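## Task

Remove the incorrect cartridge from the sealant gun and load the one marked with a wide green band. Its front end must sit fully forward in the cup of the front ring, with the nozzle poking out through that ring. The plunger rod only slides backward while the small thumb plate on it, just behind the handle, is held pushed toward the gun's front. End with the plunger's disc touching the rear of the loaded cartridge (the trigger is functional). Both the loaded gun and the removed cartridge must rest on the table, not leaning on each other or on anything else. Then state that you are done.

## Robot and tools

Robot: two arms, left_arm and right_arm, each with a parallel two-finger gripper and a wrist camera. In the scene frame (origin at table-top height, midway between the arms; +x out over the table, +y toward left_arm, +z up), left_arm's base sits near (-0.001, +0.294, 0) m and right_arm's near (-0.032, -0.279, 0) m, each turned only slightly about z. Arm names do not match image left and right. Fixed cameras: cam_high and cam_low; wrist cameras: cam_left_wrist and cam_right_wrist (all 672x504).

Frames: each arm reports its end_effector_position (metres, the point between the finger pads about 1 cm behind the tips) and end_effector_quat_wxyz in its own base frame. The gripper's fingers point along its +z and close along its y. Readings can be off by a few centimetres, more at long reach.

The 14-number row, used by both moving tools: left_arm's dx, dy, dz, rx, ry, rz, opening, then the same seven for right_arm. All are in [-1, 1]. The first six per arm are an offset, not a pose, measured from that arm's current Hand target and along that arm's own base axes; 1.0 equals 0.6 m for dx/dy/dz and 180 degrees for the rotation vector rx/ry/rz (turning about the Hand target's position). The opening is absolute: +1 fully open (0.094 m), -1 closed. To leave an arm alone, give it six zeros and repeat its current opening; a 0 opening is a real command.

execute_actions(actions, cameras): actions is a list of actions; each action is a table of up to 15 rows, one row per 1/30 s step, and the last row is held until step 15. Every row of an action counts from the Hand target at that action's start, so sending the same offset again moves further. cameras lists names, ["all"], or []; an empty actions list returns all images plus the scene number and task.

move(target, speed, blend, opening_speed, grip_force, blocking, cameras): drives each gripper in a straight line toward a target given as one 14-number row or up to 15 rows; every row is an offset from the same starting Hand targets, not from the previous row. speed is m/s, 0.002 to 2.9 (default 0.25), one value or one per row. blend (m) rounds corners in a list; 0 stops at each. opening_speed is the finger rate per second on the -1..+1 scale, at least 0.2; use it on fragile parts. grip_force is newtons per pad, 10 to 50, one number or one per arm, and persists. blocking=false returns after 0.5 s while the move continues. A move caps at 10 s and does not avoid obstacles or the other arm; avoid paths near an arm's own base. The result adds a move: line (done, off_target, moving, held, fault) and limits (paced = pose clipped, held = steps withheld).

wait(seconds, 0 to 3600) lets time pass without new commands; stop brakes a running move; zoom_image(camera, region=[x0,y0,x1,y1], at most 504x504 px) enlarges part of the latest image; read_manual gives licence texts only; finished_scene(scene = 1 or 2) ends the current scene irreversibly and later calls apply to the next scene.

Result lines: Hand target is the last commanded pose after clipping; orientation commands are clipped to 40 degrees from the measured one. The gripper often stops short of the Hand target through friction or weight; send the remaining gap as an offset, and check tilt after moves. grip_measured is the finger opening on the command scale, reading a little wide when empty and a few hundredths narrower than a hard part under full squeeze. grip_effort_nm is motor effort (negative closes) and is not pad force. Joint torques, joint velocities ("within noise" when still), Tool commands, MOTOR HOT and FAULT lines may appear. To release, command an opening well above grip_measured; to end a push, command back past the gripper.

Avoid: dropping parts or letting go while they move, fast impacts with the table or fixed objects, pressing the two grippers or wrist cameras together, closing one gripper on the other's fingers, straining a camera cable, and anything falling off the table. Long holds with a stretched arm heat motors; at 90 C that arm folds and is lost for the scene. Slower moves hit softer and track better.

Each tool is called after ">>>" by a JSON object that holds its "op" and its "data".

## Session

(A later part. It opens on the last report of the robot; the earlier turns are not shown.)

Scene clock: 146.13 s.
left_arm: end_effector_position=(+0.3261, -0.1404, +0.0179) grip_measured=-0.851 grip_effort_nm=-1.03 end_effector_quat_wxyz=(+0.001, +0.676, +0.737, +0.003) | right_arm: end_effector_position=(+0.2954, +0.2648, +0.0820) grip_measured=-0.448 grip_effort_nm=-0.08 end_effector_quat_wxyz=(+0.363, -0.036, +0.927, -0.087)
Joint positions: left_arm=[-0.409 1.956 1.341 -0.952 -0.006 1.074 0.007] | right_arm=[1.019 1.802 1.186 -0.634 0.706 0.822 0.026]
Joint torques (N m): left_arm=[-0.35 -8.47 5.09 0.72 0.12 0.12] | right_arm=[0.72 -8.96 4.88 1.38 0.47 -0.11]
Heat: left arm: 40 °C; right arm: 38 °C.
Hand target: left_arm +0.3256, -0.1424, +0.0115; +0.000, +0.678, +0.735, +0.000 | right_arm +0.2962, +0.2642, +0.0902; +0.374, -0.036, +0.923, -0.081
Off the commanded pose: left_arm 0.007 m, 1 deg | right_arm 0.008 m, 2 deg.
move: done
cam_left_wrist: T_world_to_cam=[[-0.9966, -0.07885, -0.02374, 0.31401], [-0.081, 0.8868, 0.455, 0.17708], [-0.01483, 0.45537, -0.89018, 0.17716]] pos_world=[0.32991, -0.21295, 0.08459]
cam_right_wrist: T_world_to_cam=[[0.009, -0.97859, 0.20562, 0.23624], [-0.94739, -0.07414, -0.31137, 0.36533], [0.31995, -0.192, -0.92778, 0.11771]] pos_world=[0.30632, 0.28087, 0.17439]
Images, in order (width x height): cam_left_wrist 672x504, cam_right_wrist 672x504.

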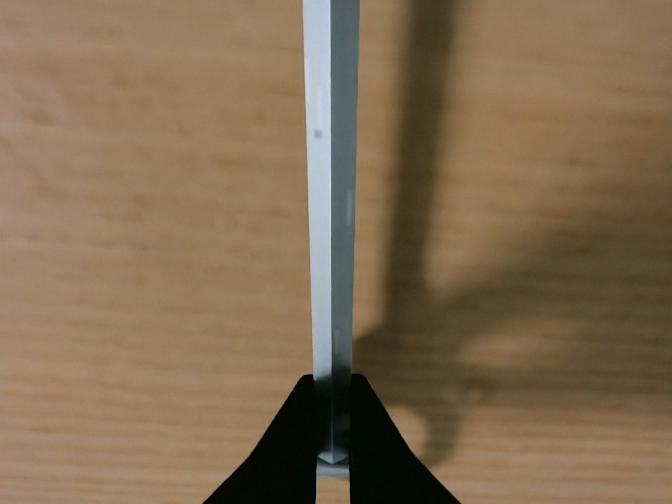

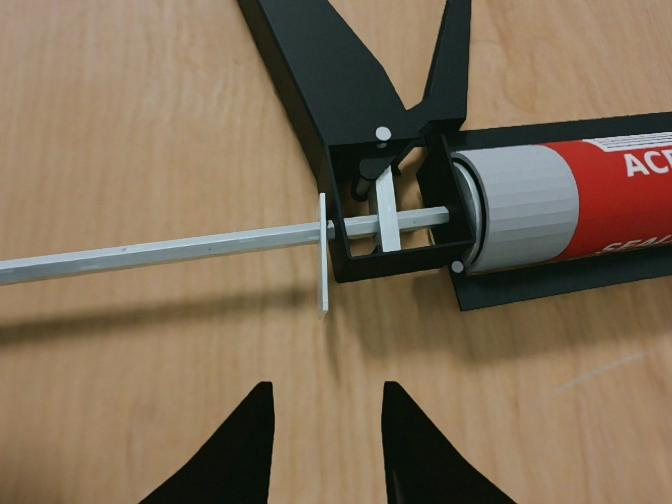

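>>> {"op": "move", "data": {"target": [[0,0,0,0,0,0,-1,0.053,-0.0165,-0.102,0,0,0,-0.45],[0,0,0,0,0,0,-1,0.053,-0.0165,-0.102,0,0,0,-1],[0,0.02,0,0,0,0,-1,0.070,-0.1,-0.096,0,0,0.11,-1],[-0.012,0.15,0,0,0,0,-1,0.070,-0.1,-0.096,0,0,0.11,-1]], "speed": [0.1,0.1,0.06,0.06], "cameras": ["cam_right_wrist","cam_left_wrist"]}}

Scene clock: 153.93 s.
left_arm: end_effector_position=(+0.3186, -0.1208, +0.0143) grip_measured=-0.851 grip_effort_nm=-1.03 end_effector_quat_wxyz=(+0.067, +0.683, +0.722, -0.085) | right_arm: end_effector_position=(+0.3211, +0.2596, +0.0309) grip_measured=-0.972 grip_effort_nm=-1.03 end_effector_quat_wxyz=(+0.369, -0.235, +0.895, +0.086)
Joint positions: left_arm=[-0.253 1.884 1.208 -0.859 0.215 1.258 0.007] | right_arm=[0.76 1.699 0.737 0.15 0.192 0.171 0.001]
Joint torques (N m): left_arm=[7.3 -11.47 3.66 -0.05 -1.59 0.64] | right_arm=[-3.78 -8.61 3.63 1.46 1.69 -0.32]
Heat: left arm: 40 °C; right arm: 38 °C.
Hand target: left_arm +0.3185, -0.0524, +0.0115; +0.000, +0.678, +0.735, +0.000 | right_arm +0.3382, +0.2041, +0.0325; +0.382, -0.194, +0.903, -0.016
Off the commanded pose: left_arm 0.069 m, 13 deg | right_arm 0.058 m, 13 deg.
move: off_target (left_arm, right_arm)
cam_left_wrist: T_world_to_cam=[[-0.9988, -0.04728, 0.01304, 0.31202], [-0.04249, 0.967, 0.25122, 0.16109], [-0.02449, 0.25036, -0.96784, 0.14437]] pos_world=[0.32202, -0.17717, 0.09519]
cam_right_wrist: T_world_to_cam=[[0.487, -0.8726, 0.03742, 0.06559], [-0.81171, -0.46801, -0.34941, 0.43326], [0.32241, 0.13979, -0.93622, -0.02545]] pos_world=[0.32795, 0.26356, 0.1251]
Images, in order (width x height): cam_left_wrist 672x504, cam_right_wrist 672x504.

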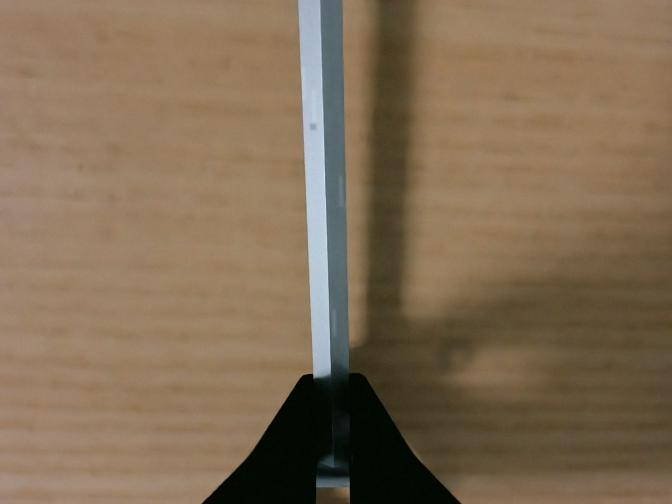

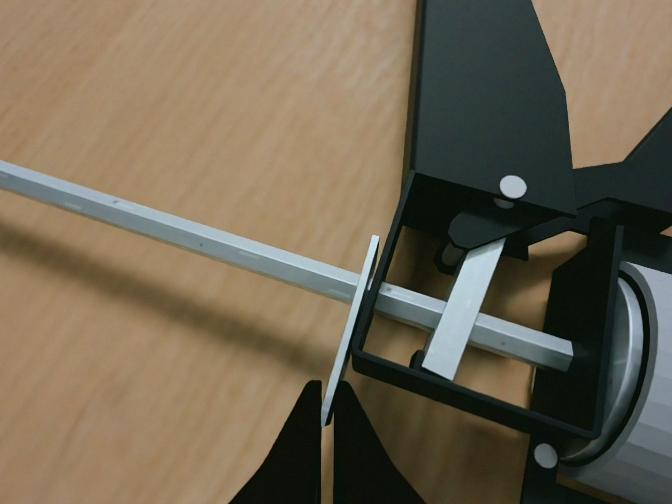

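>>> {"op": "zoom_image", "data": {"camera": "cam_right_wrist", "region": [512, 180, 672, 480]}}

Scaled by 1.680 from the camera's image (finer frame: 960x720).

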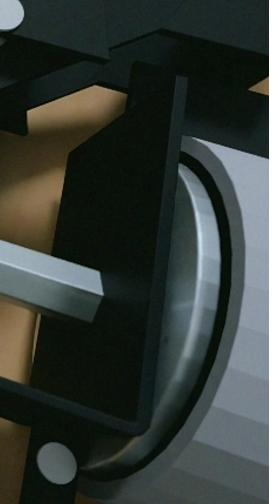

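>>> {"op": "move", "data": {"target": [[0.0025,-0.088,0,0,0,0,-1,-0.021,0.068,0,0,0,0,-1],[0.0025,-0.088,0,0,0,0,-1,-0.021,0.068,0,0,0,0,-0.45],[0.0025,-0.088,0,0,0,0,-1,-0.08,0.05,0.08,0,0,0,-0.45]], "speed": [0.06,0.1,0.15], "cameras": ["cam_right_wrist","cam_left_wrist"]}}

>>> {"op": "zoom_image", "data": {"camera": "cam_right_wrist", "region": [400, 110, 600, 310]}}

Scene clock: 158.07 s.
left_arm: end_effector_position=(+0.3172, -0.1214, +0.0153) grip_measured=-0.851 grip_effort_nm=-1.03 end_effector_quat_wxyz=(+0.029, +0.680, +0.732, -0.029) | right_arm: end_effector_position=(+0.2886, +0.2317, +0.0725) grip_measured=-0.451 grip_effort_nm=0.06 end_effector_quat_wxyz=(+0.373, -0.204, +0.905, -0.021)
Joint positions: left_arm=[-0.327 1.884 1.228 -0.885 0.076 1.169 0.007] | right_arm=[0.895 1.518 0.786 -0.218 0.48 0.294 0.026]
Joint torques (N m): left_arm=[0.8 -7.41 6.94 0.27 -0.54 0.14] | right_arm=[1.02 -5.85 6.91 1.83 0.32 0.2]
Heat: left arm: 40 °C; right arm: 37 °C.
Hand target: left_arm +0.3200, -0.1051, +0.0115; +0.000, +0.678, +0.735, +0.000 | right_arm +0.2902, +0.2341, +0.0805; +0.382, -0.194, +0.903, -0.016
Off the commanded pose: left_arm 0.017 m, 5 deg | right_arm 0.008 m, 2 deg.
move: off_target (left_arm); target 2's new opening was sent with right_arm's hand 0.017 m and 5 deg from that target
cam_left_wrist: T_world_to_cam=[[-0.99762, -0.06722, -0.01532, 0.30823], [-0.06802, 0.92313, 0.37842, 0.16214], [-0.0113, 0.37856, -0.92551, 0.15623]] pos_world=[0.32029, -0.1881, 0.08795]
cam_right_wrist: T_world_to_cam=[[0.35729, -0.91052, 0.20808, 0.08938], [-0.85798, -0.408, -0.31211, 0.40514], [0.36908, -0.06701, -0.92698, 0.06164]] pos_world=[0.29291, 0.25081, 0.16499]
Images, in order (width x height): cam_left_wrist 672x504, cam_right_wrist 672x504.

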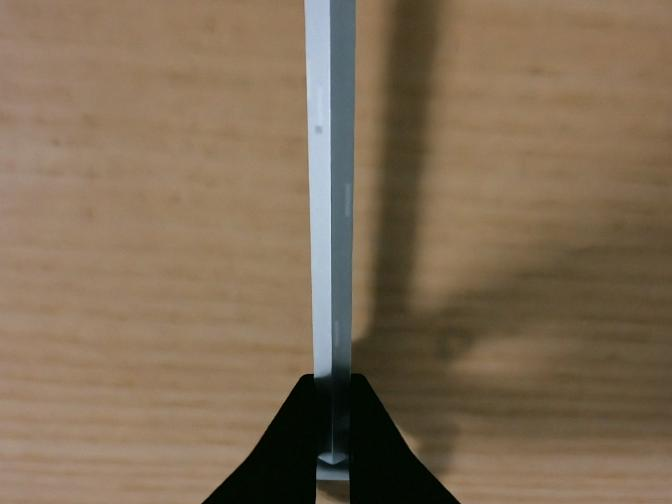

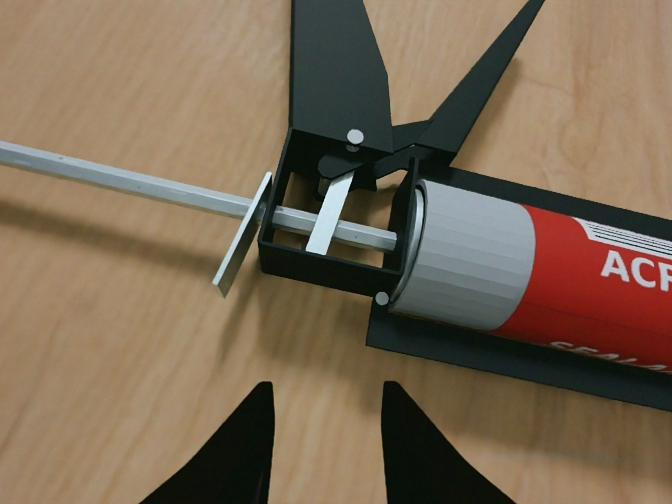

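Scaled by 2.520 from the camera's image (finer frame: 960x720).

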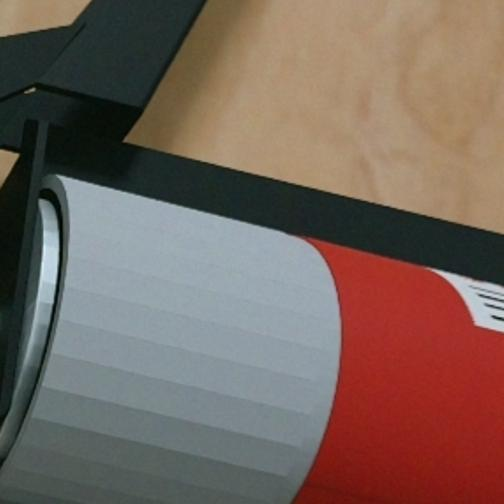

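>>> {"op": "move", "data": {"target": [[0,0,0,0,0,0,-1,0,0,0.08,0,0,0,0.3],[0,0,0,0,0,0,-1,0.1347,-0.1118,0.06,0.188,0.2137,-0.535,0.3],[0,0,0,0,0,0,-1,0.1347,-0.1118,-0.01,0.188,0.2137,-0.535,0.3]], "speed": [0.25,0.3,0.15], "cameras": ["cam_right_wrist"]}}

Scene clock: 164.63 s.
left_arm: end_effector_position=(+0.3172, -0.1214, +0.0153) grip_measured=-0.851 grip_effort_nm=-1.03 end_effector_quat_wxyz=(+0.029, +0.680, +0.732, -0.029) | right_arm: end_effector_position=(+0.3713, +0.1664, +0.0780) grip_measured=+0.298 grip_effort_nm=0.08 end_effector_quat_wxyz=(+0.004, +0.622, +0.783, +0.000)
Joint positions: left_arm=[-0.327 1.884 1.228 -0.885 0.076 1.169 0.007] | right_arm=[0.424 2.105 1.807 -1.27 0.007 1.767 0.061]
Joint torques (N m): left_arm=[0.8 -7.39 6.95 0.26 -0.55 0.14] | right_arm=[0.49 -8.76 4.9 0.54 -0.02 0.19]
Heat: left arm: 39 °C; right arm: 37 °C.
Hand target: left_arm +0.3200, -0.1051, +0.0115; +0.000, +0.678, +0.735, +0.000 | right_arm +0.3710, +0.1671, +0.0746; +0.000, +0.629, +0.777, +0.001
Off the commanded pose: left_arm 0.017 m, 5 deg | right_arm 0.004 m, 1 deg.
move: done
cam_right_wrist: T_world_to_cam=[[-0.97035, -0.24161, 0.00609, 0.39665], [-0.21883, 0.88902, 0.40219, -0.05779], [-0.10259, 0.38893, -0.91554, 0.13006]] pos_world=[0.38559, 0.09662, 0.13991]

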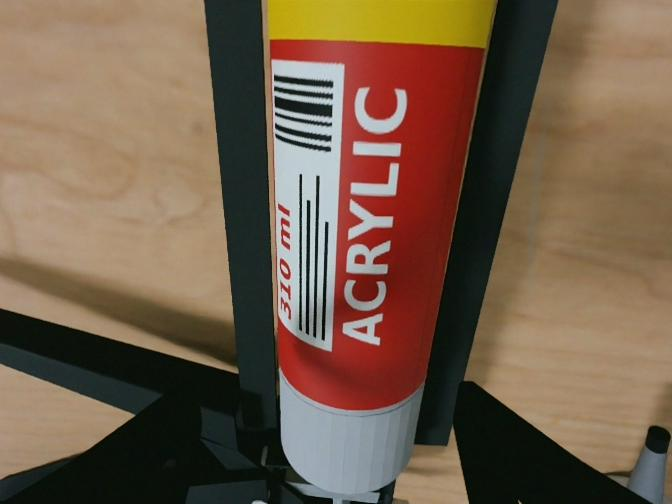

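>>> {"op": "move", "data": {"target": [[0,0,0,0,0,0,-1,-0.005,-0.008,0,0,0,-0.011,0.2],[0,0,0,0,0,0,-1,-0.005,-0.008,-0.067,0,0,-0.011,0.2]], "speed": [0.1,0.1], "cameras": ["cam_right_wrist"]}}

Scene clock: 167.00 s.
left_arm: end_effector_position=(+0.3173, -0.1214, +0.0153) grip_measured=-0.851 grip_effort_nm=-1.03 end_effector_quat_wxyz=(+0.029, +0.680, +0.732, -0.028) | right_arm: end_effector_position=(+0.3648, +0.1622, +0.0402) grip_measured=+0.202 grip_effort_nm=-0.09 end_effector_quat_wxyz=(+0.001, +0.634, +0.774, -0.005)
Joint positions: left_arm=[-0.327 1.884 1.228 -0.885 0.076 1.169 0.007] | right_arm=[0.421 2.106 1.657 -1.13 0.006 1.793 0.056]
Joint torques (N m): left_arm=[0.81 -7.36 6.95 0.29 -0.55 0.13] | right_arm=[0.12 -8.24 4.63 0.72 -0.01 0.19]
Heat: left arm: 39 °C; right arm: 37 °C.
Hand target: left_arm +0.3200, -0.1051, +0.0115; +0.000, +0.678, +0.735, +0.000 | right_arm +0.3681, +0.1624, +0.0344; +0.000, +0.642, +0.766, +0.001
Off the commanded pose: left_arm 0.017 m, 5 deg | right_arm 0.007 m, 1 deg.
move: done
cam_right_wrist: T_world_to_cam=[[-0.97706, -0.21224, 0.01734, 0.38671], [-0.18764, 0.89659, 0.40113, -0.05279], [-0.10068, 0.38868, -0.91585, 0.09581]] pos_world=[0.37759, 0.09217, 0.10222]

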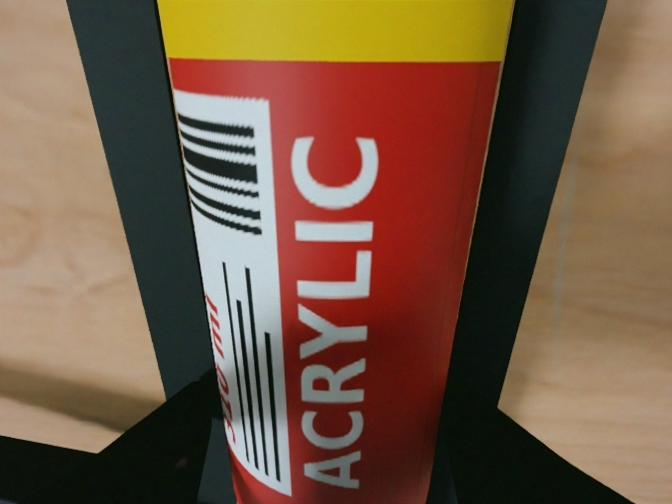

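>>> {"op": "move", "data": {"target": [[0,0,0,0,0,0,-1,0,0,0,0,0,0,-0.1],[0,0,0,0,0,0,-1,0,0,0.062,0.0544,0.0116,0,-0.1]], "speed": [0.1,0.06], "opening_speed": 1.5, "cameras": ["cam_right_wrist","cam_low","cam_high"]}}

>>> {"op": "zoom_image", "data": {"camera": "cam_low", "region": [270, 260, 400, 340]}}

Scene clock: 169.70 s.
left_arm: end_effector_position=(+0.3182, -0.1189, +0.0153) grip_measured=-0.851 grip_effort_nm=-1.03 end_effector_quat_wxyz=(+0.026, +0.680, +0.732, -0.022) | right_arm: end_effector_position=(+0.3648, +0.1597, +0.0477) grip_measured=-0.043 grip_effort_nm=-1.03 end_effector_quat_wxyz=(-0.067, +0.639, +0.765, +0.030)
Joint positions: left_arm=[-0.326 1.884 1.228 -0.886 0.061 1.171 0.007] | right_arm=[0.348 2.1 1.671 -1.156 -0.147 1.739 0.045]
Joint torques (N m): left_arm=[0.7 -7.36 6.9 0.28 -0.43 0.11] | right_arm=[-0.08 -11.82 8.01 0.07 -0.28 0.01]
Heat: left arm: 39 °C; right arm: 38 °C.
Hand target: left_arm +0.3199, -0.1051, +0.0115; +0.000, +0.678, +0.735, +0.000 | right_arm +0.3681, +0.1623, +0.0716; -0.069, +0.640, +0.764, +0.054
Off the commanded pose: left_arm 0.014 m, 4 deg | right_arm 0.024 m, 3 deg.
move: off_target (right_arm)
cam_right_wrist: T_world_to_cam=[[-0.97926, -0.19709, 0.04691, 0.38307], [-0.14223, 0.83367, 0.53364, -0.06638], [-0.14428, 0.5159, -0.84441, 0.09598]] pos_world=[0.37953, 0.08132, 0.0985]
Images, in order (width x height): cam_high 672x504, cam_low 672x504, cam_right_wrist 672x504.

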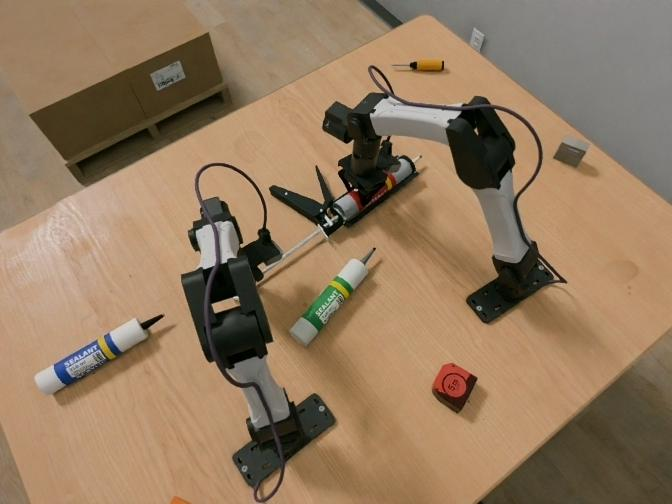

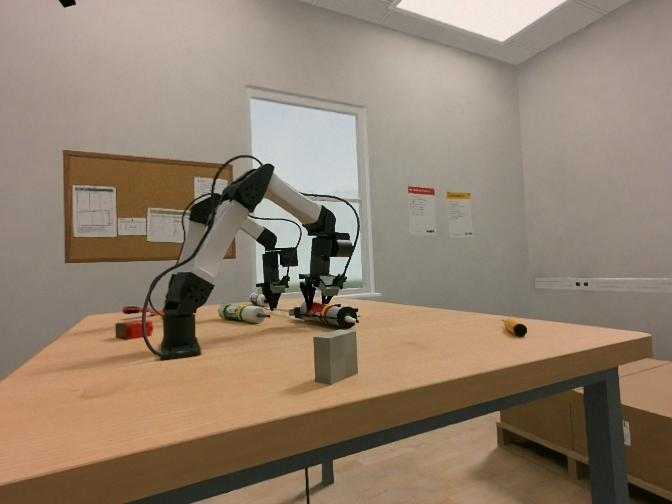

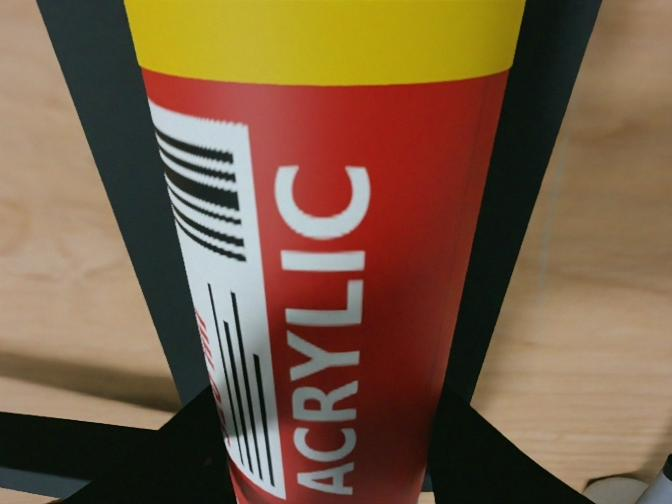

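Scaled by 3.877 from the camera's image (finer frame: 960x720).

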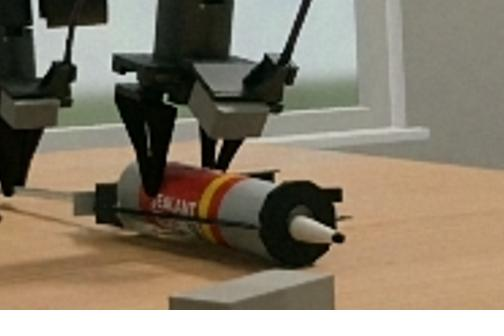

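>>> {"op": "move", "data": {"target": [[0,0,0,0,0,0,-1,0,0,0.035,0.01,0.002,0,-0.1]], "speed": 0.06, "cameras": ["cam_right_wrist","cam_low"]}}

>>> {"op": "zoom_image", "data": {"camera": "cam_low", "region": [270, 260, 400, 340]}}

Scene clock: 170.83 s.
left_arm: end_effector_position=(+0.3183, -0.1186, +0.0153) grip_measured=-0.851 grip_effort_nm=-1.03 end_effector_quat_wxyz=(+0.026, +0.681, +0.732, -0.021) | right_arm: end_effector_position=(+0.3660, +0.1583, +0.0662) grip_measured=-0.043 grip_effort_nm=-1.03 end_effector_quat_wxyz=(-0.082, +0.640, +0.763, +0.039)
Joint positions: left_arm=[-0.326 1.884 1.228 -0.886 0.059 1.172 0.007] | right_arm=[0.33 2.092 1.728 -1.224 -0.181 1.725 0.045]
Joint torques (N m): left_arm=[0.8 -7.35 6.89 0.28 -0.4 0.1] | right_arm=[0.35 -11.96 8.44 -0.01 -0.27 0.01]
Heat: left arm: 39 °C; right arm: 38 °C.
Hand target: left_arm +0.3199, -0.1051, +0.0115; +0.000, +0.678, +0.735, +0.000 | right_arm +0.3680, +0.1623, +0.0926; -0.081, +0.639, +0.762, +0.064
Off the commanded pose: left_arm 0.014 m, 4 deg | right_arm 0.027 m, 3 deg.
move: off_target (right_arm)
cam_right_wrist: T_world_to_cam=[[-0.97975, -0.19346, 0.05165, 0.38235], [-0.13171, 0.81693, 0.56149, -0.07799], [-0.15082, 0.54332, -0.82587, 0.10926]] pos_world=[0.38081, 0.07832, 0.11427]
Images, in order (width x height): cam_low 672x504, cam_right_wrist 672x504.

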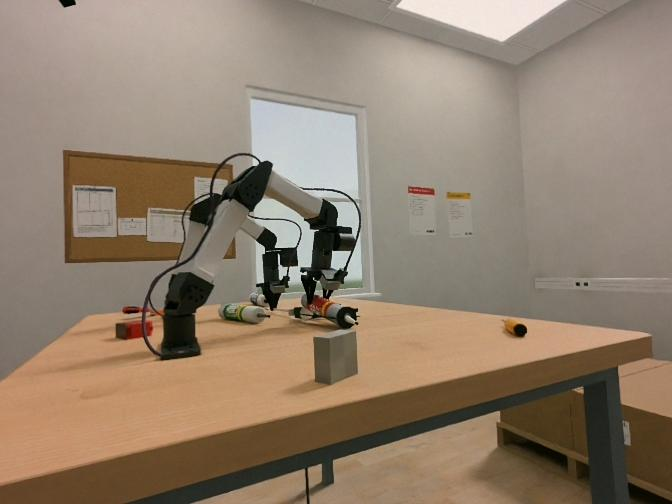

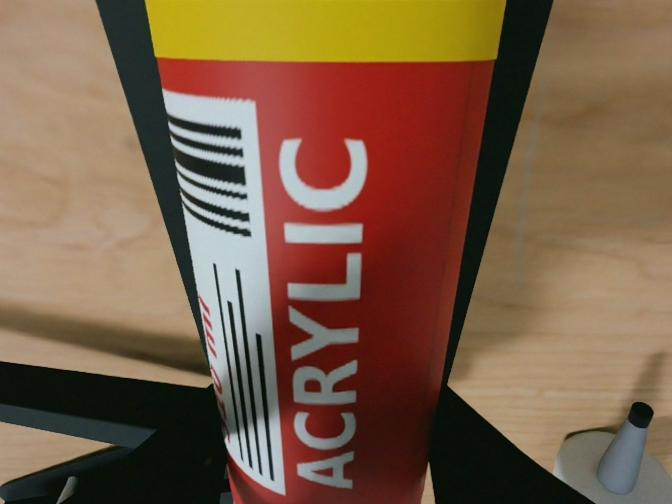

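Scaled by 3.877 from the camera's image (finer frame: 960x720).

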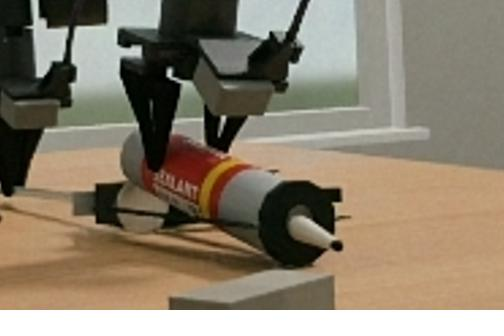

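>>> {"op": "move", "data": {"target": [[0,0,0,0,0,0,-1,-0.016,0.08,0.03,0,0,0,-0.1],[0,0,0,0,0,0,-1,-0.022,0.13,0.05,0,0,0,-0.1]], "speed": 0.07, "blend": 0.01, "cameras": ["cam_right_wrist","cam_low"]}}

>>> {"op": "zoom_image", "data": {"camera": "cam_low", "region": [270, 260, 400, 340]}}

Scene clock: 172.87 s.
left_arm: end_effector_position=(+0.3175, -0.1130, +0.0150) grip_measured=-0.851 grip_effort_nm=-1.03 end_effector_quat_wxyz=(+0.016, +0.681, +0.732, -0.012) | right_arm: end_effector_position=(+0.3514, +0.2375, +0.1093) grip_measured=-0.043 grip_effort_nm=-1.03 end_effector_quat_wxyz=(-0.084, +0.633, +0.768, +0.053)
Joint positions: left_arm=[-0.323 1.884 1.228 -0.896 0.036 1.176 0.007] | right_arm=[0.514 2.136 1.965 -1.36 -0.196 1.897 0.045]
Joint torques (N m): left_arm=[0.47 -7.27 6.91 0.37 -0.23 0.06] | right_arm=[0.62 -9.63 9.1 0.27 -0.08 0.22]
Heat: left arm: 39 °C; right arm: 39 °C.
Hand target: left_arm +0.3199, -0.1051, +0.0115; +0.000, +0.678, +0.735, +0.000 | right_arm +0.3549, +0.2402, +0.1226; -0.081, +0.639, +0.762, +0.064
Off the commanded pose: left_arm 0.009 m, 2 deg | right_arm 0.014 m, 2 deg.
move: off_target (right_arm)
cam_right_wrist: T_world_to_cam=[[-0.97712, -0.21035, 0.03143, 0.38648], [-0.15357, 0.80004, 0.57997, -0.15915], [-0.14714, 0.56187, -0.81403, 0.09266]] pos_world=[0.36683, 0.15656, 0.15558]
Images, in order (width x height): cam_low 672x504, cam_right_wrist 672x504.

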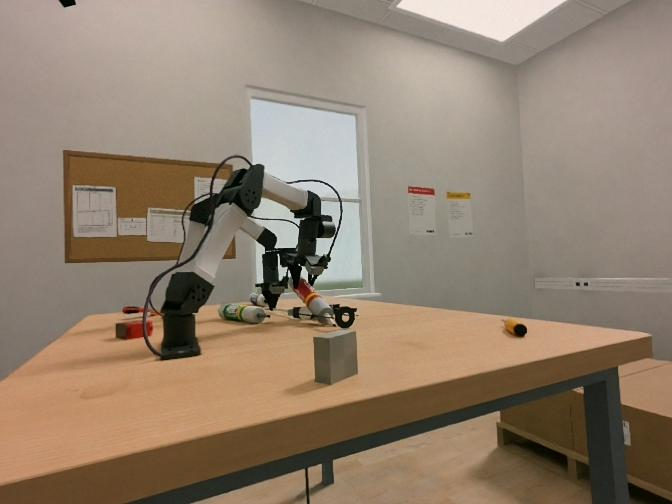

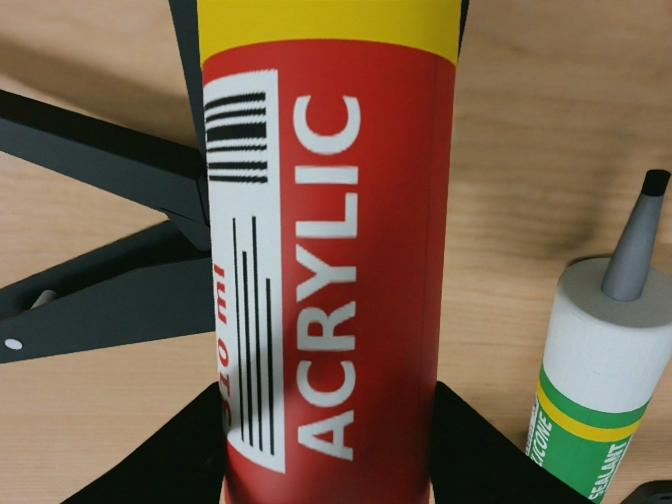

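Scaled by 3.877 from the camera's image (finer frame: 960x720).

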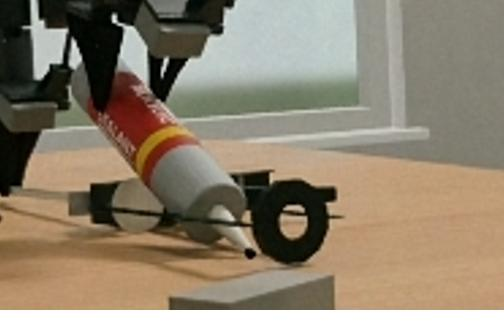

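>>> {"op": "move", "data": {"target": [[0,0,0,0,0,0,-1,0,0,0.15,0,0,0,-0.1],[0,0,0,0,0,0,-1,-0.225,-0.267,0.137,-0.064,-0.0136,0,-0.1],[0,0,0,0,0,0,-1,-0.225,-0.267,-0.038,-0.064,-0.0136,0,-0.1]], "speed": [0.15,0.25,0.15], "blend": [0.03,0.03,0], "cameras": ["cam_right_wrist","cam_low","cam_high"]}}

Scene clock: 176.60 s.
left_arm: end_effector_position=(+0.3152, -0.1104, +0.0127) grip_measured=-0.851 grip_effort_nm=-1.03 end_effector_quat_wxyz=(+0.007, +0.683, +0.730, -0.011) | right_arm: end_effector_position=(+0.2193, +0.0832, +0.0999) grip_measured=-0.101 grip_effort_nm=0.04 end_effector_quat_wxyz=(-0.008, +0.645, +0.764, -0.002)
Joint positions: left_arm=[-0.324 1.891 1.228 -0.905 0.025 1.181 0.007] | right_arm=[0.354 1.444 1.094 -1.232 -0.011 1.755 0.042]
Joint torques (N m): left_arm=[0.43 -7.9 6.76 0.45 -0.14 0.02] | right_arm=[0.05 -5.04 4.67 0.49 0.14 -0.13]
Heat: left arm: 38 °C; right arm: 39 °C.
Hand target: left_arm +0.3199, -0.1051, +0.0114; +0.000, +0.678, +0.735, +0.000 | right_arm +0.2199, +0.0800, +0.0999; +0.000, +0.642, +0.766, +0.001
Off the commanded pose: left_arm 0.007 m, 2 deg | right_arm 0.003 m, 1 deg.
move: done
cam_right_wrist: T_world_to_cam=[[-0.98262, -0.18428, 0.02237, 0.22517], [-0.15841, 0.89524, 0.41647, -0.04108], [-0.09677, 0.40569, -0.90887, 0.16369]] pos_world=[0.23059, 0.01187, 0.16085]
Images, in order (width x height): cam_high 672x504, cam_low 672x504, cam_right_wrist 672x504.

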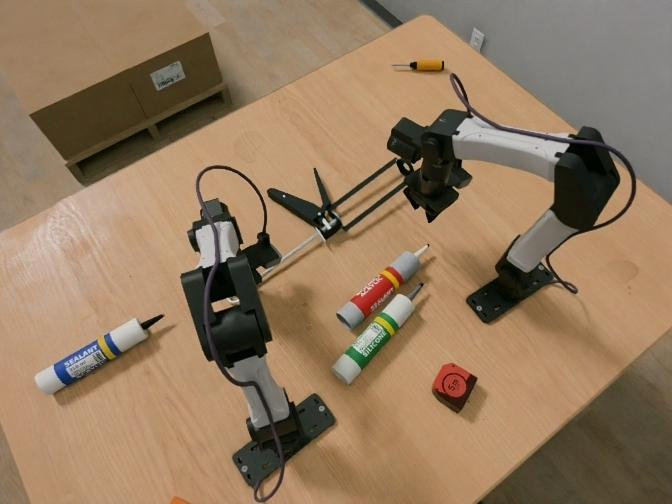

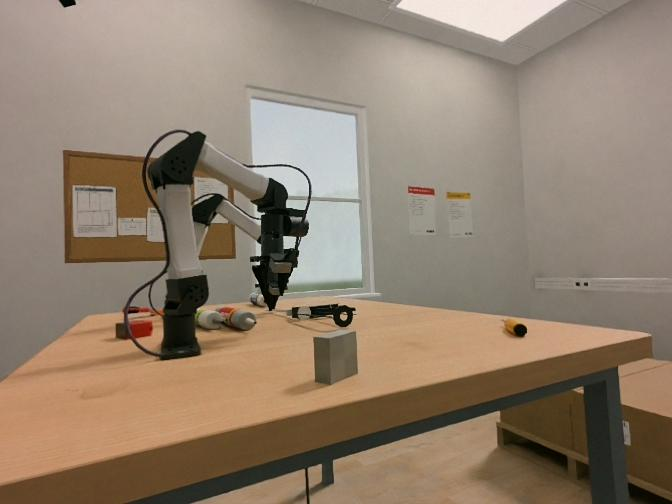

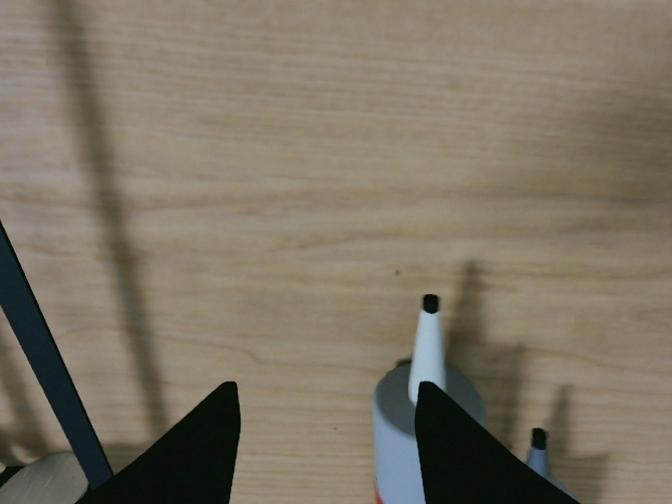

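>>> {"op": "zoom_image", "data": {"camera": "cam_high", "region": [300, 210, 480, 400]}}

Scaled by 2.653 from the camera's image (finer frame: 960x720).

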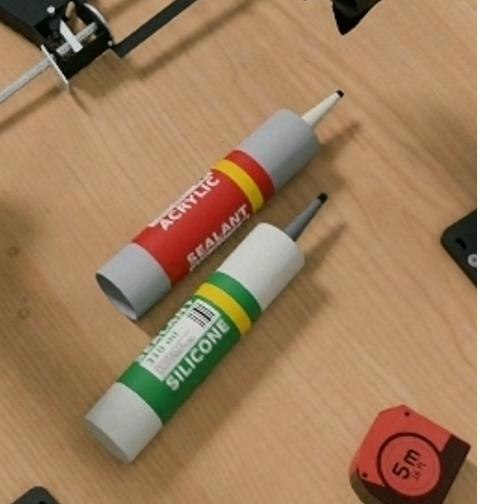

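>>> {"op": "move", "data": {"target": [[0,0,0,0,0,0,-1,0.275,-0.05,0.1,0,0,0,0.4]], "speed": 0.3, "cameras": ["cam_right_wrist","cam_low"]}}

>>> {"op": "zoom_image", "data": {"camera": "cam_low", "region": [270, 280, 380, 340]}}

Scene clock: 179.23 s.
left_arm: end_effector_position=(+0.3152, -0.1104, +0.0127) grip_measured=-0.851 grip_effort_nm=-1.03 end_effector_quat_wxyz=(+0.007, +0.683, +0.730, -0.011) | right_arm: end_effector_position=(+0.3818, +0.0513, +0.1573) grip_measured=+0.398 grip_effort_nm=0.08 end_effector_quat_wxyz=(-0.004, +0.647, +0.763, +0.002)
Joint positions: left_arm=[-0.324 1.891 1.228 -0.905 0.025 1.181 0.007] | right_arm=[0.129 2.043 2.03 -1.56 -0.009 1.536 0.066]
Joint torques (N m): left_arm=[0.5 -7.86 6.83 0.44 -0.13 0.01] | right_arm=[0.53 -7.51 7.68 0.29 0.11 -0.13]
Heat: left arm: 39 °C; right arm: 38 °C.
Hand target: left_arm +0.3199, -0.1051, +0.0114; +0.000, +0.678, +0.735, +0.000 | right_arm +0.3849, +0.0501, +0.1598; +0.000, +0.642, +0.766, +0.001
Off the commanded pose: left_arm 0.007 m, 2 deg | right_arm 0.004 m, 1 deg.
move: done
cam_right_wrist: T_world_to_cam=[[-0.98382, -0.17874, 0.01211, 0.37953], [-0.15755, 0.89541, 0.41644, -0.01096], [-0.08528, 0.40779, -0.90908, 0.23999]] pos_world=[0.39213, -0.02022, 0.21813]
Images, in order (width x height): cam_low 672x504, cam_right_wrist 672x504.

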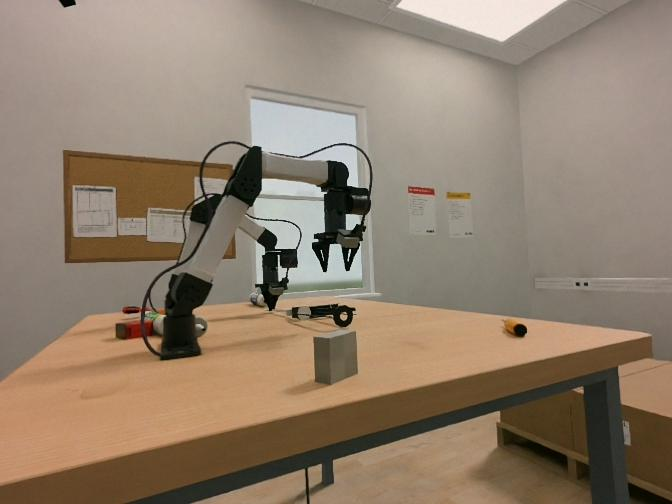

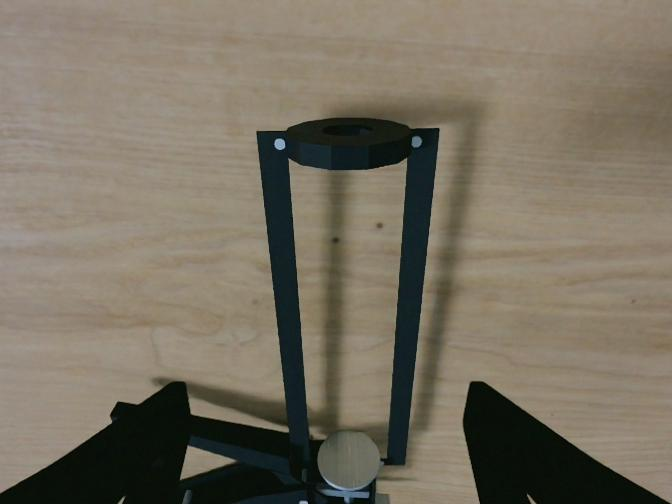

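Scaled by 4.582 from the camera's image (finer frame: 960x720).

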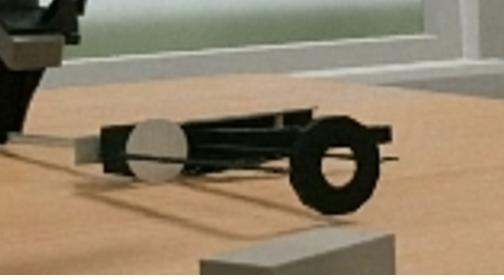

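>>> {"op": "move", "data": {"target": [[0,0,0,0,0,0,-1,-0.245,0.208,0,0,0,0.5,0.4],[0,0,0,0,0,0,-1,-0.48,0.40,-0.02,0,0,1.0,0.4]], "speed": 0.5, "blend": 0.03, "cameras": ["cam_right_wrist","cam_high"]}}

Scene clock: 184.33 s.
left_arm: end_effector_position=(+0.3152, -0.1104, +0.0127) grip_measured=-0.851 grip_effort_nm=-1.03 end_effector_quat_wxyz=(+0.007, +0.683, +0.730, -0.011) | right_arm: end_effector_position=(+0.0934, +0.2818, +0.1432) grip_measured=+0.399 grip_effort_nm=0.08 end_effector_quat_wxyz=(+0.016, +0.761, -0.648, +0.003)
Joint positions: left_arm=[-0.324 1.891 1.228 -0.905 0.025 1.181 0.007] | right_arm=[1.247 1.696 1.517 -1.424 -0.006 -0.483 0.066]
Joint torques (N m): left_arm=[0.5 -7.9 6.84 0.44 -0.12 0.02] | right_arm=[0.72 -5.38 7.88 0.56 0.04 -0.16]
Heat: left arm: 39 °C; right arm: 38 °C.
Hand target: left_arm +0.3199, -0.1051, +0.0114; +0.000, +0.678, +0.735, +0.000 | right_arm +0.0968, +0.2900, +0.1477; +0.002, +0.767, -0.642, +0.000
Off the commanded pose: left_arm 0.007 m, 2 deg | right_arm 0.010 m, 2 deg.
move: done
cam_right_wrist: T_world_to_cam=[[0.98465, 0.17425, -0.01046, -0.14295], [0.16172, -0.88799, 0.43049, 0.21375], [0.06572, -0.42558, -0.90253, 0.32834]] pos_world=[0.08461, 0.35445, 0.20282]
Images, in order (width x height): cam_high 672x504, cam_right_wrist 672x504.

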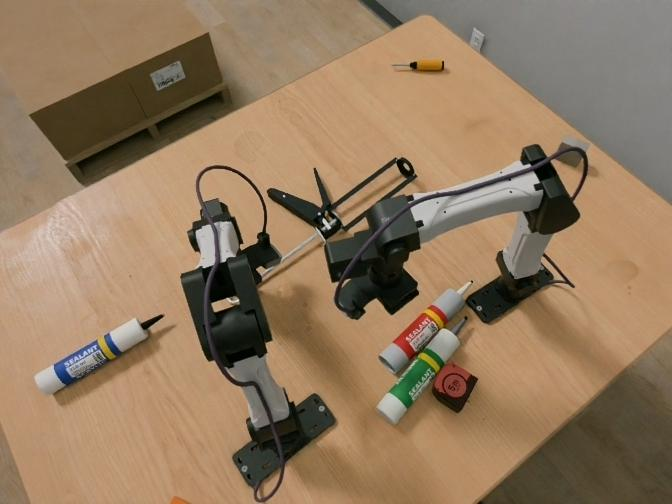

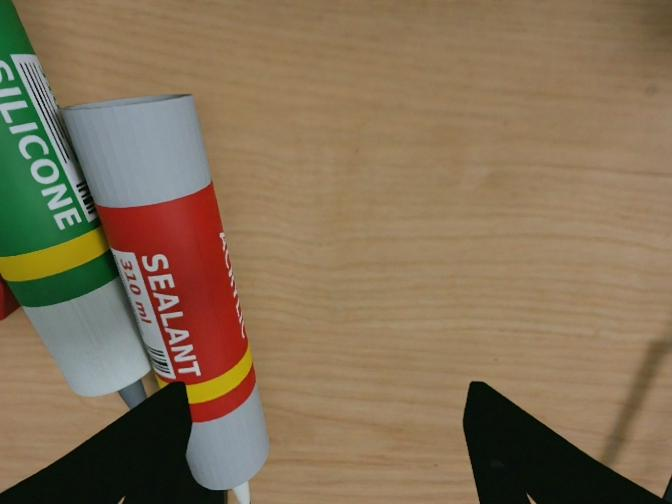

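>>> {"op": "zoom_image", "data": {"camera": "cam_high", "region": [340, 260, 520, 440]}}

Scaled by 2.800 from the camera's image (finer frame: 960x720).

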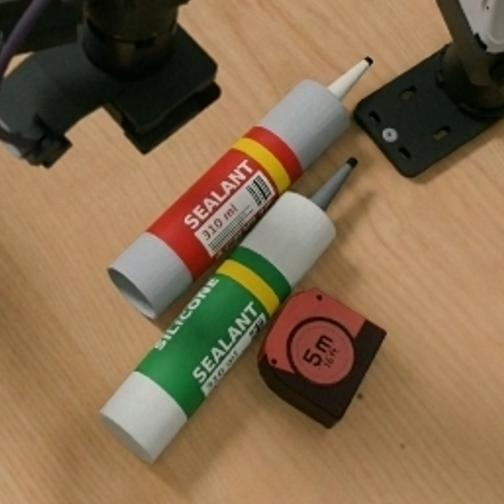

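>>> {"op": "move", "data": {"target": [[0,0,0,0,0,0,-1,-0.232,0.078,-0.04,0,0,0.033,0.4]], "speed": 0.25, "cameras": ["cam_right_wrist","cam_high"]}}

Scene clock: 188.10 s.
left_arm: end_effector_position=(+0.3152, -0.1104, +0.0127) grip_measured=-0.851 grip_effort_nm=-1.03 end_effector_quat_wxyz=(+0.007, +0.683, +0.730, -0.011) | right_arm: end_effector_position=(-0.0427, +0.3281, +0.1192) grip_measured=+0.399 grip_effort_nm=0.08 end_effector_quat_wxyz=(+0.012, +0.804, -0.594, +0.009)
Joint positions: left_arm=[-0.324 1.891 1.228 -0.905 0.025 1.181 0.007] | right_arm=[1.698 1.823 1.575 -1.352 -0.003 -0.17 0.066]
Joint torques (N m): left_arm=[0.44 -7.87 6.86 0.44 -0.14 0.01] | right_arm=[0.28 -6.42 7.94 0.54 0.02 0.18]
Heat: left arm: 39 °C; right arm: 38 °C.
Hand target: left_arm +0.3199, -0.1051, +0.0114; +0.000, +0.678, +0.735, +0.000 | right_arm -0.0423, +0.3369, +0.1238; +0.001, +0.799, -0.602, +0.000
Off the commanded pose: left_arm 0.007 m, 2 deg | right_arm 0.010 m, 2 deg.
move: done
cam_right_wrist: T_world_to_cam=[[0.95113, 0.30878, 0.00113, -0.0642], [0.27779, -0.85727, 0.43349, 0.28176], [0.13482, -0.41199, -0.90116, 0.33381]] pos_world=[-0.06221, 0.3989, 0.17874]
Images, in order (width x height): cam_high 672x504, cam_right_wrist 672x504.

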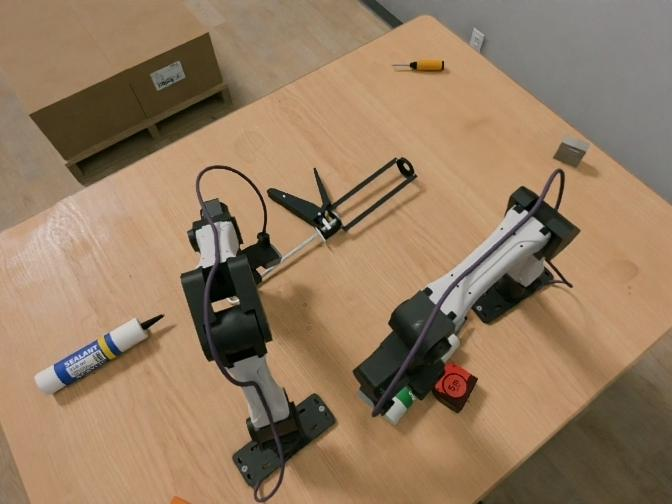

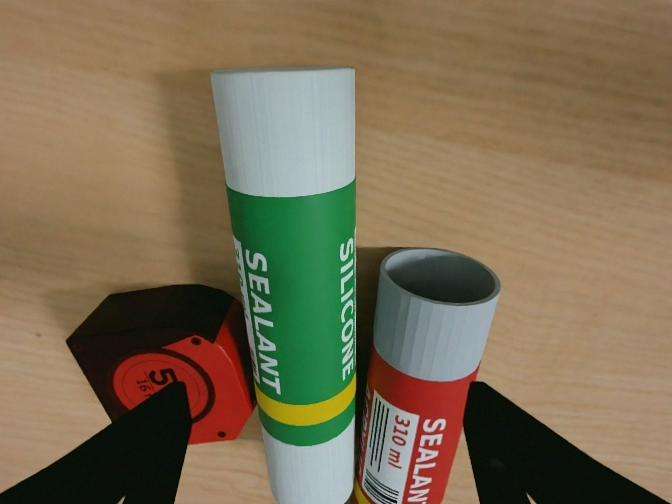

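>>> {"op": "move", "data": {"target": [[0,0,0,0,0,0,-1,-0.030,0.010,-0.085,0,0,0,0.3]], "speed": 0.15, "cameras": ["cam_right_wrist"]}}

Scene clock: 190.40 s.
left_arm: end_effector_position=(+0.3152, -0.1104, +0.0127) grip_measured=-0.851 grip_effort_nm=-1.03 end_effector_quat_wxyz=(+0.007, +0.683, +0.730, -0.011) | right_arm: end_effector_position=(-0.0596, +0.3423, +0.0751) grip_measured=+0.302 grip_effort_nm=-0.08 end_effector_quat_wxyz=(+0.003, +0.802, -0.597, +0.001)
Joint positions: left_arm=[-0.324 1.891 1.228 -0.905 0.025 1.181 0.007] | right_arm=[1.742 1.879 1.472 -1.169 -0.003 -0.121 0.061]
Joint torques (N m): left_arm=[0.49 -7.9 6.83 0.45 -0.13 0.01] | right_arm=[0.81 -7.08 5.19 0.69 0.03 0.17]
Heat: left arm: 39 °C; right arm: 37 °C.
Hand target: left_arm +0.3199, -0.1051, +0.0114; +0.000, +0.678, +0.735, +0.000 | right_arm -0.0604, +0.3428, +0.0728; +0.001, +0.799, -0.602, +0.000
Off the commanded pose: left_arm 0.007 m, 2 deg | right_arm 0.003 m, 1 deg.
move: done
cam_right_wrist: T_world_to_cam=[[0.95314, 0.30248, 0.00582, -0.05053], [0.27324, -0.86894, 0.41265, 0.32308], [0.12988, -0.39172, -0.91087, 0.2957]] pos_world=[-0.07853, 0.41186, 0.13632]

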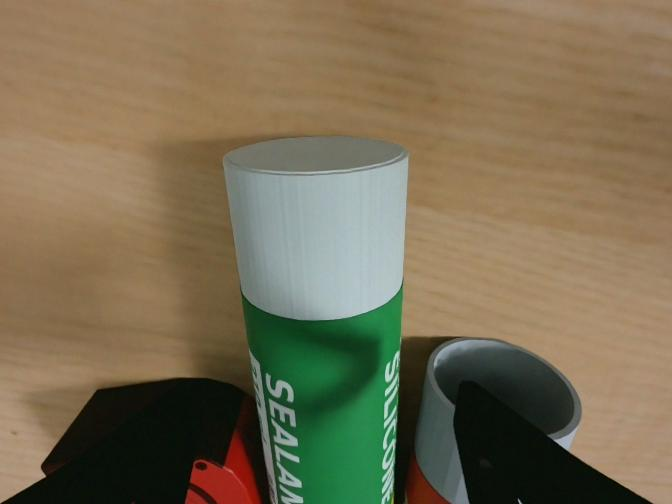

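>>> {"op": "move", "data": {"target": [[0,0,0,0,0,0,-1,-0.005,0.011,0,0,0,0,0.25],[0,0,0,0,0,0,-1,-0.005,0.011,-0.088,0,0,0,0.25]], "speed": 0.08, "cameras": ["cam_right_wrist"]}}

Scene clock: 192.70 s.
left_arm: end_effector_position=(+0.3152, -0.1104, +0.0127) grip_measured=-0.851 grip_effort_nm=-1.03 end_effector_quat_wxyz=(+0.007, +0.683, +0.730, -0.011) | right_arm: end_effector_position=(-0.0610, +0.3505, +0.0242) grip_measured=+0.252 grip_effort_nm=-0.09 end_effector_quat_wxyz=(+0.001, +0.801, -0.599, -0.001)
Joint positions: left_arm=[-0.324 1.891 1.228 -0.905 0.025 1.181 0.007] | right_arm=[1.742 1.954 1.365 -0.982 -0.003 -0.116 0.059]
Joint torques (N m): left_arm=[0.53 -7.92 6.87 0.45 -0.14 0] | right_arm=[1.26 -7.19 4.75 0.67 0.03 0.16]
Heat: left arm: 39 °C; right arm: 37 °C.
Hand target: left_arm +0.3199, -0.1051, +0.0114; +0.000, +0.678, +0.735, +0.000 | right_arm -0.0634, +0.3494, +0.0199; +0.001, +0.799, -0.602, +0.001
Off the commanded pose: left_arm 0.007 m, 2 deg | right_arm 0.005 m, 0 deg.
move: done
cam_right_wrist: T_world_to_cam=[[0.95474, 0.29737, 0.0066, -0.04952], [0.269, -0.87269, 0.40748, 0.35264], [0.12693, -0.38727, -0.91319, 0.25097]] pos_world=[-0.07943, 0.41967, 0.08581]

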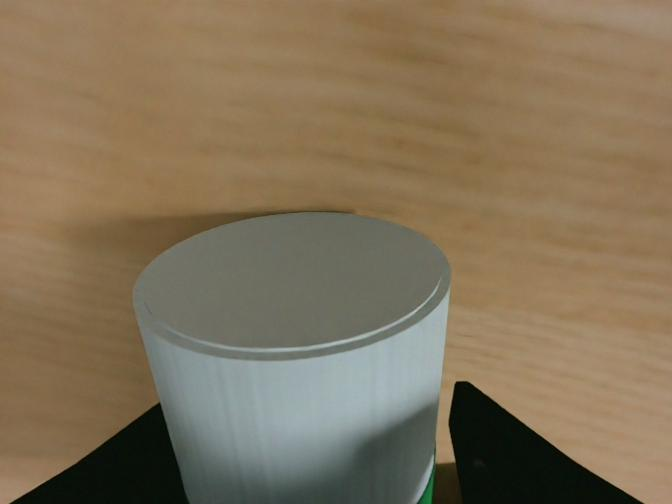

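>>> {"op": "move", "data": {"target": [[0,0,0,0,0,0,-1,0,0,0,0,0,0,-0.15],[0,0,0,0,0,0,-1,0,0,0.09,0,0,0,-0.15]], "speed": [0.1,0.08], "opening_speed": 1.5, "cameras": ["cam_right_wrist","cam_high","cam_low"]}}

Scene clock: 194.73 s.
left_arm: end_effector_position=(+0.3152, -0.1104, +0.0127) grip_measured=-0.851 grip_effort_nm=-1.03 end_effector_quat_wxyz=(+0.007, +0.683, +0.730, -0.011) | right_arm: end_effector_position=(-0.0608, +0.3462, +0.0518) grip_measured=-0.010 grip_effort_nm=-1.03 end_effector_quat_wxyz=(+0.014, +0.801, -0.598, +0.013)
Joint positions: left_arm=[-0.324 1.891 1.228 -0.905 0.025 1.181 0.007] | right_arm=[1.743 1.943 1.464 -1.13 -0.003 -0.115 0.047]
Joint torques (N m): left_arm=[0.5 -7.88 6.82 0.45 -0.14 0] | right_arm=[1.07 -10.66 8.39 0.03 0.02 0.16]
Heat: left arm: 39 °C; right arm: 38 °C.
Hand target: left_arm +0.3199, -0.1051, +0.0114; +0.000, +0.678, +0.735, +0.000 | right_arm -0.0633, +0.3495, +0.0740; +0.001, +0.799, -0.602, +0.000
Off the commanded pose: left_arm 0.007 m, 2 deg | right_arm 0.023 m, 2 deg.
move: off_target (right_arm)
cam_right_wrist: T_world_to_cam=[[0.95437, 0.29861, 0.0019, -0.04888], [0.26698, -0.85613, 0.44246, 0.33005], [0.13375, -0.42176, -0.89679, 0.28591]] pos_world=[-0.07971, 0.41775, 0.11046]
Images, in order (width x height): cam_high 672x504, cam_low 672x504, cam_right_wrist 672x504.

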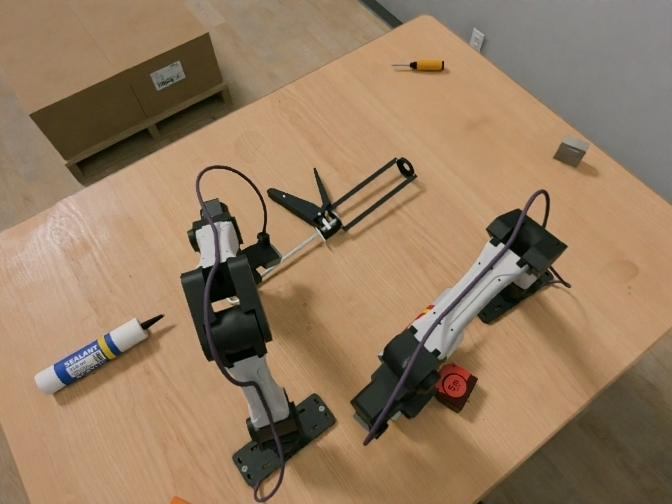

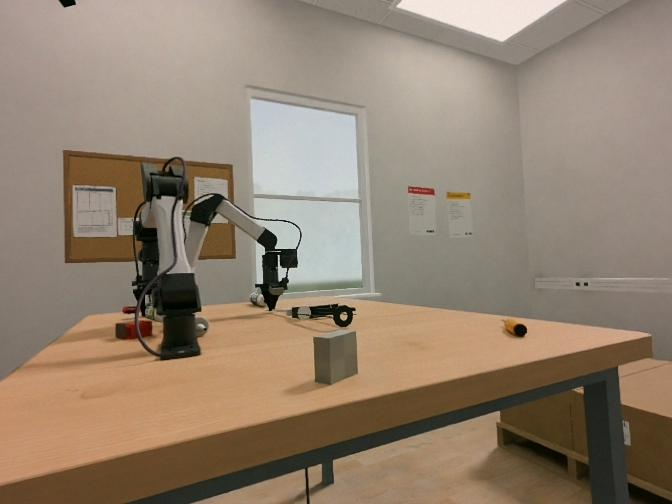

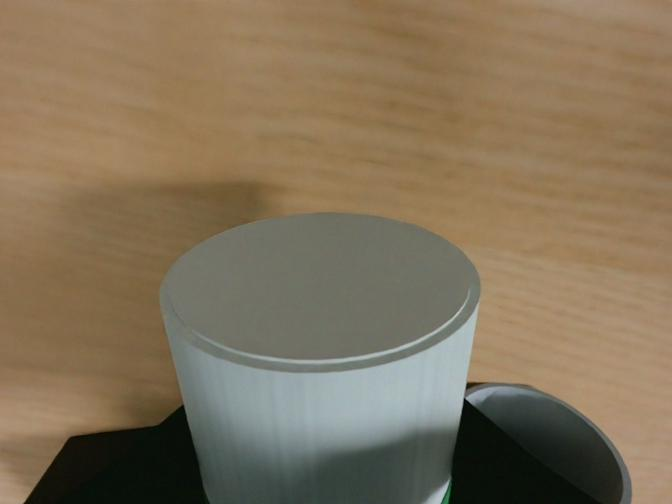

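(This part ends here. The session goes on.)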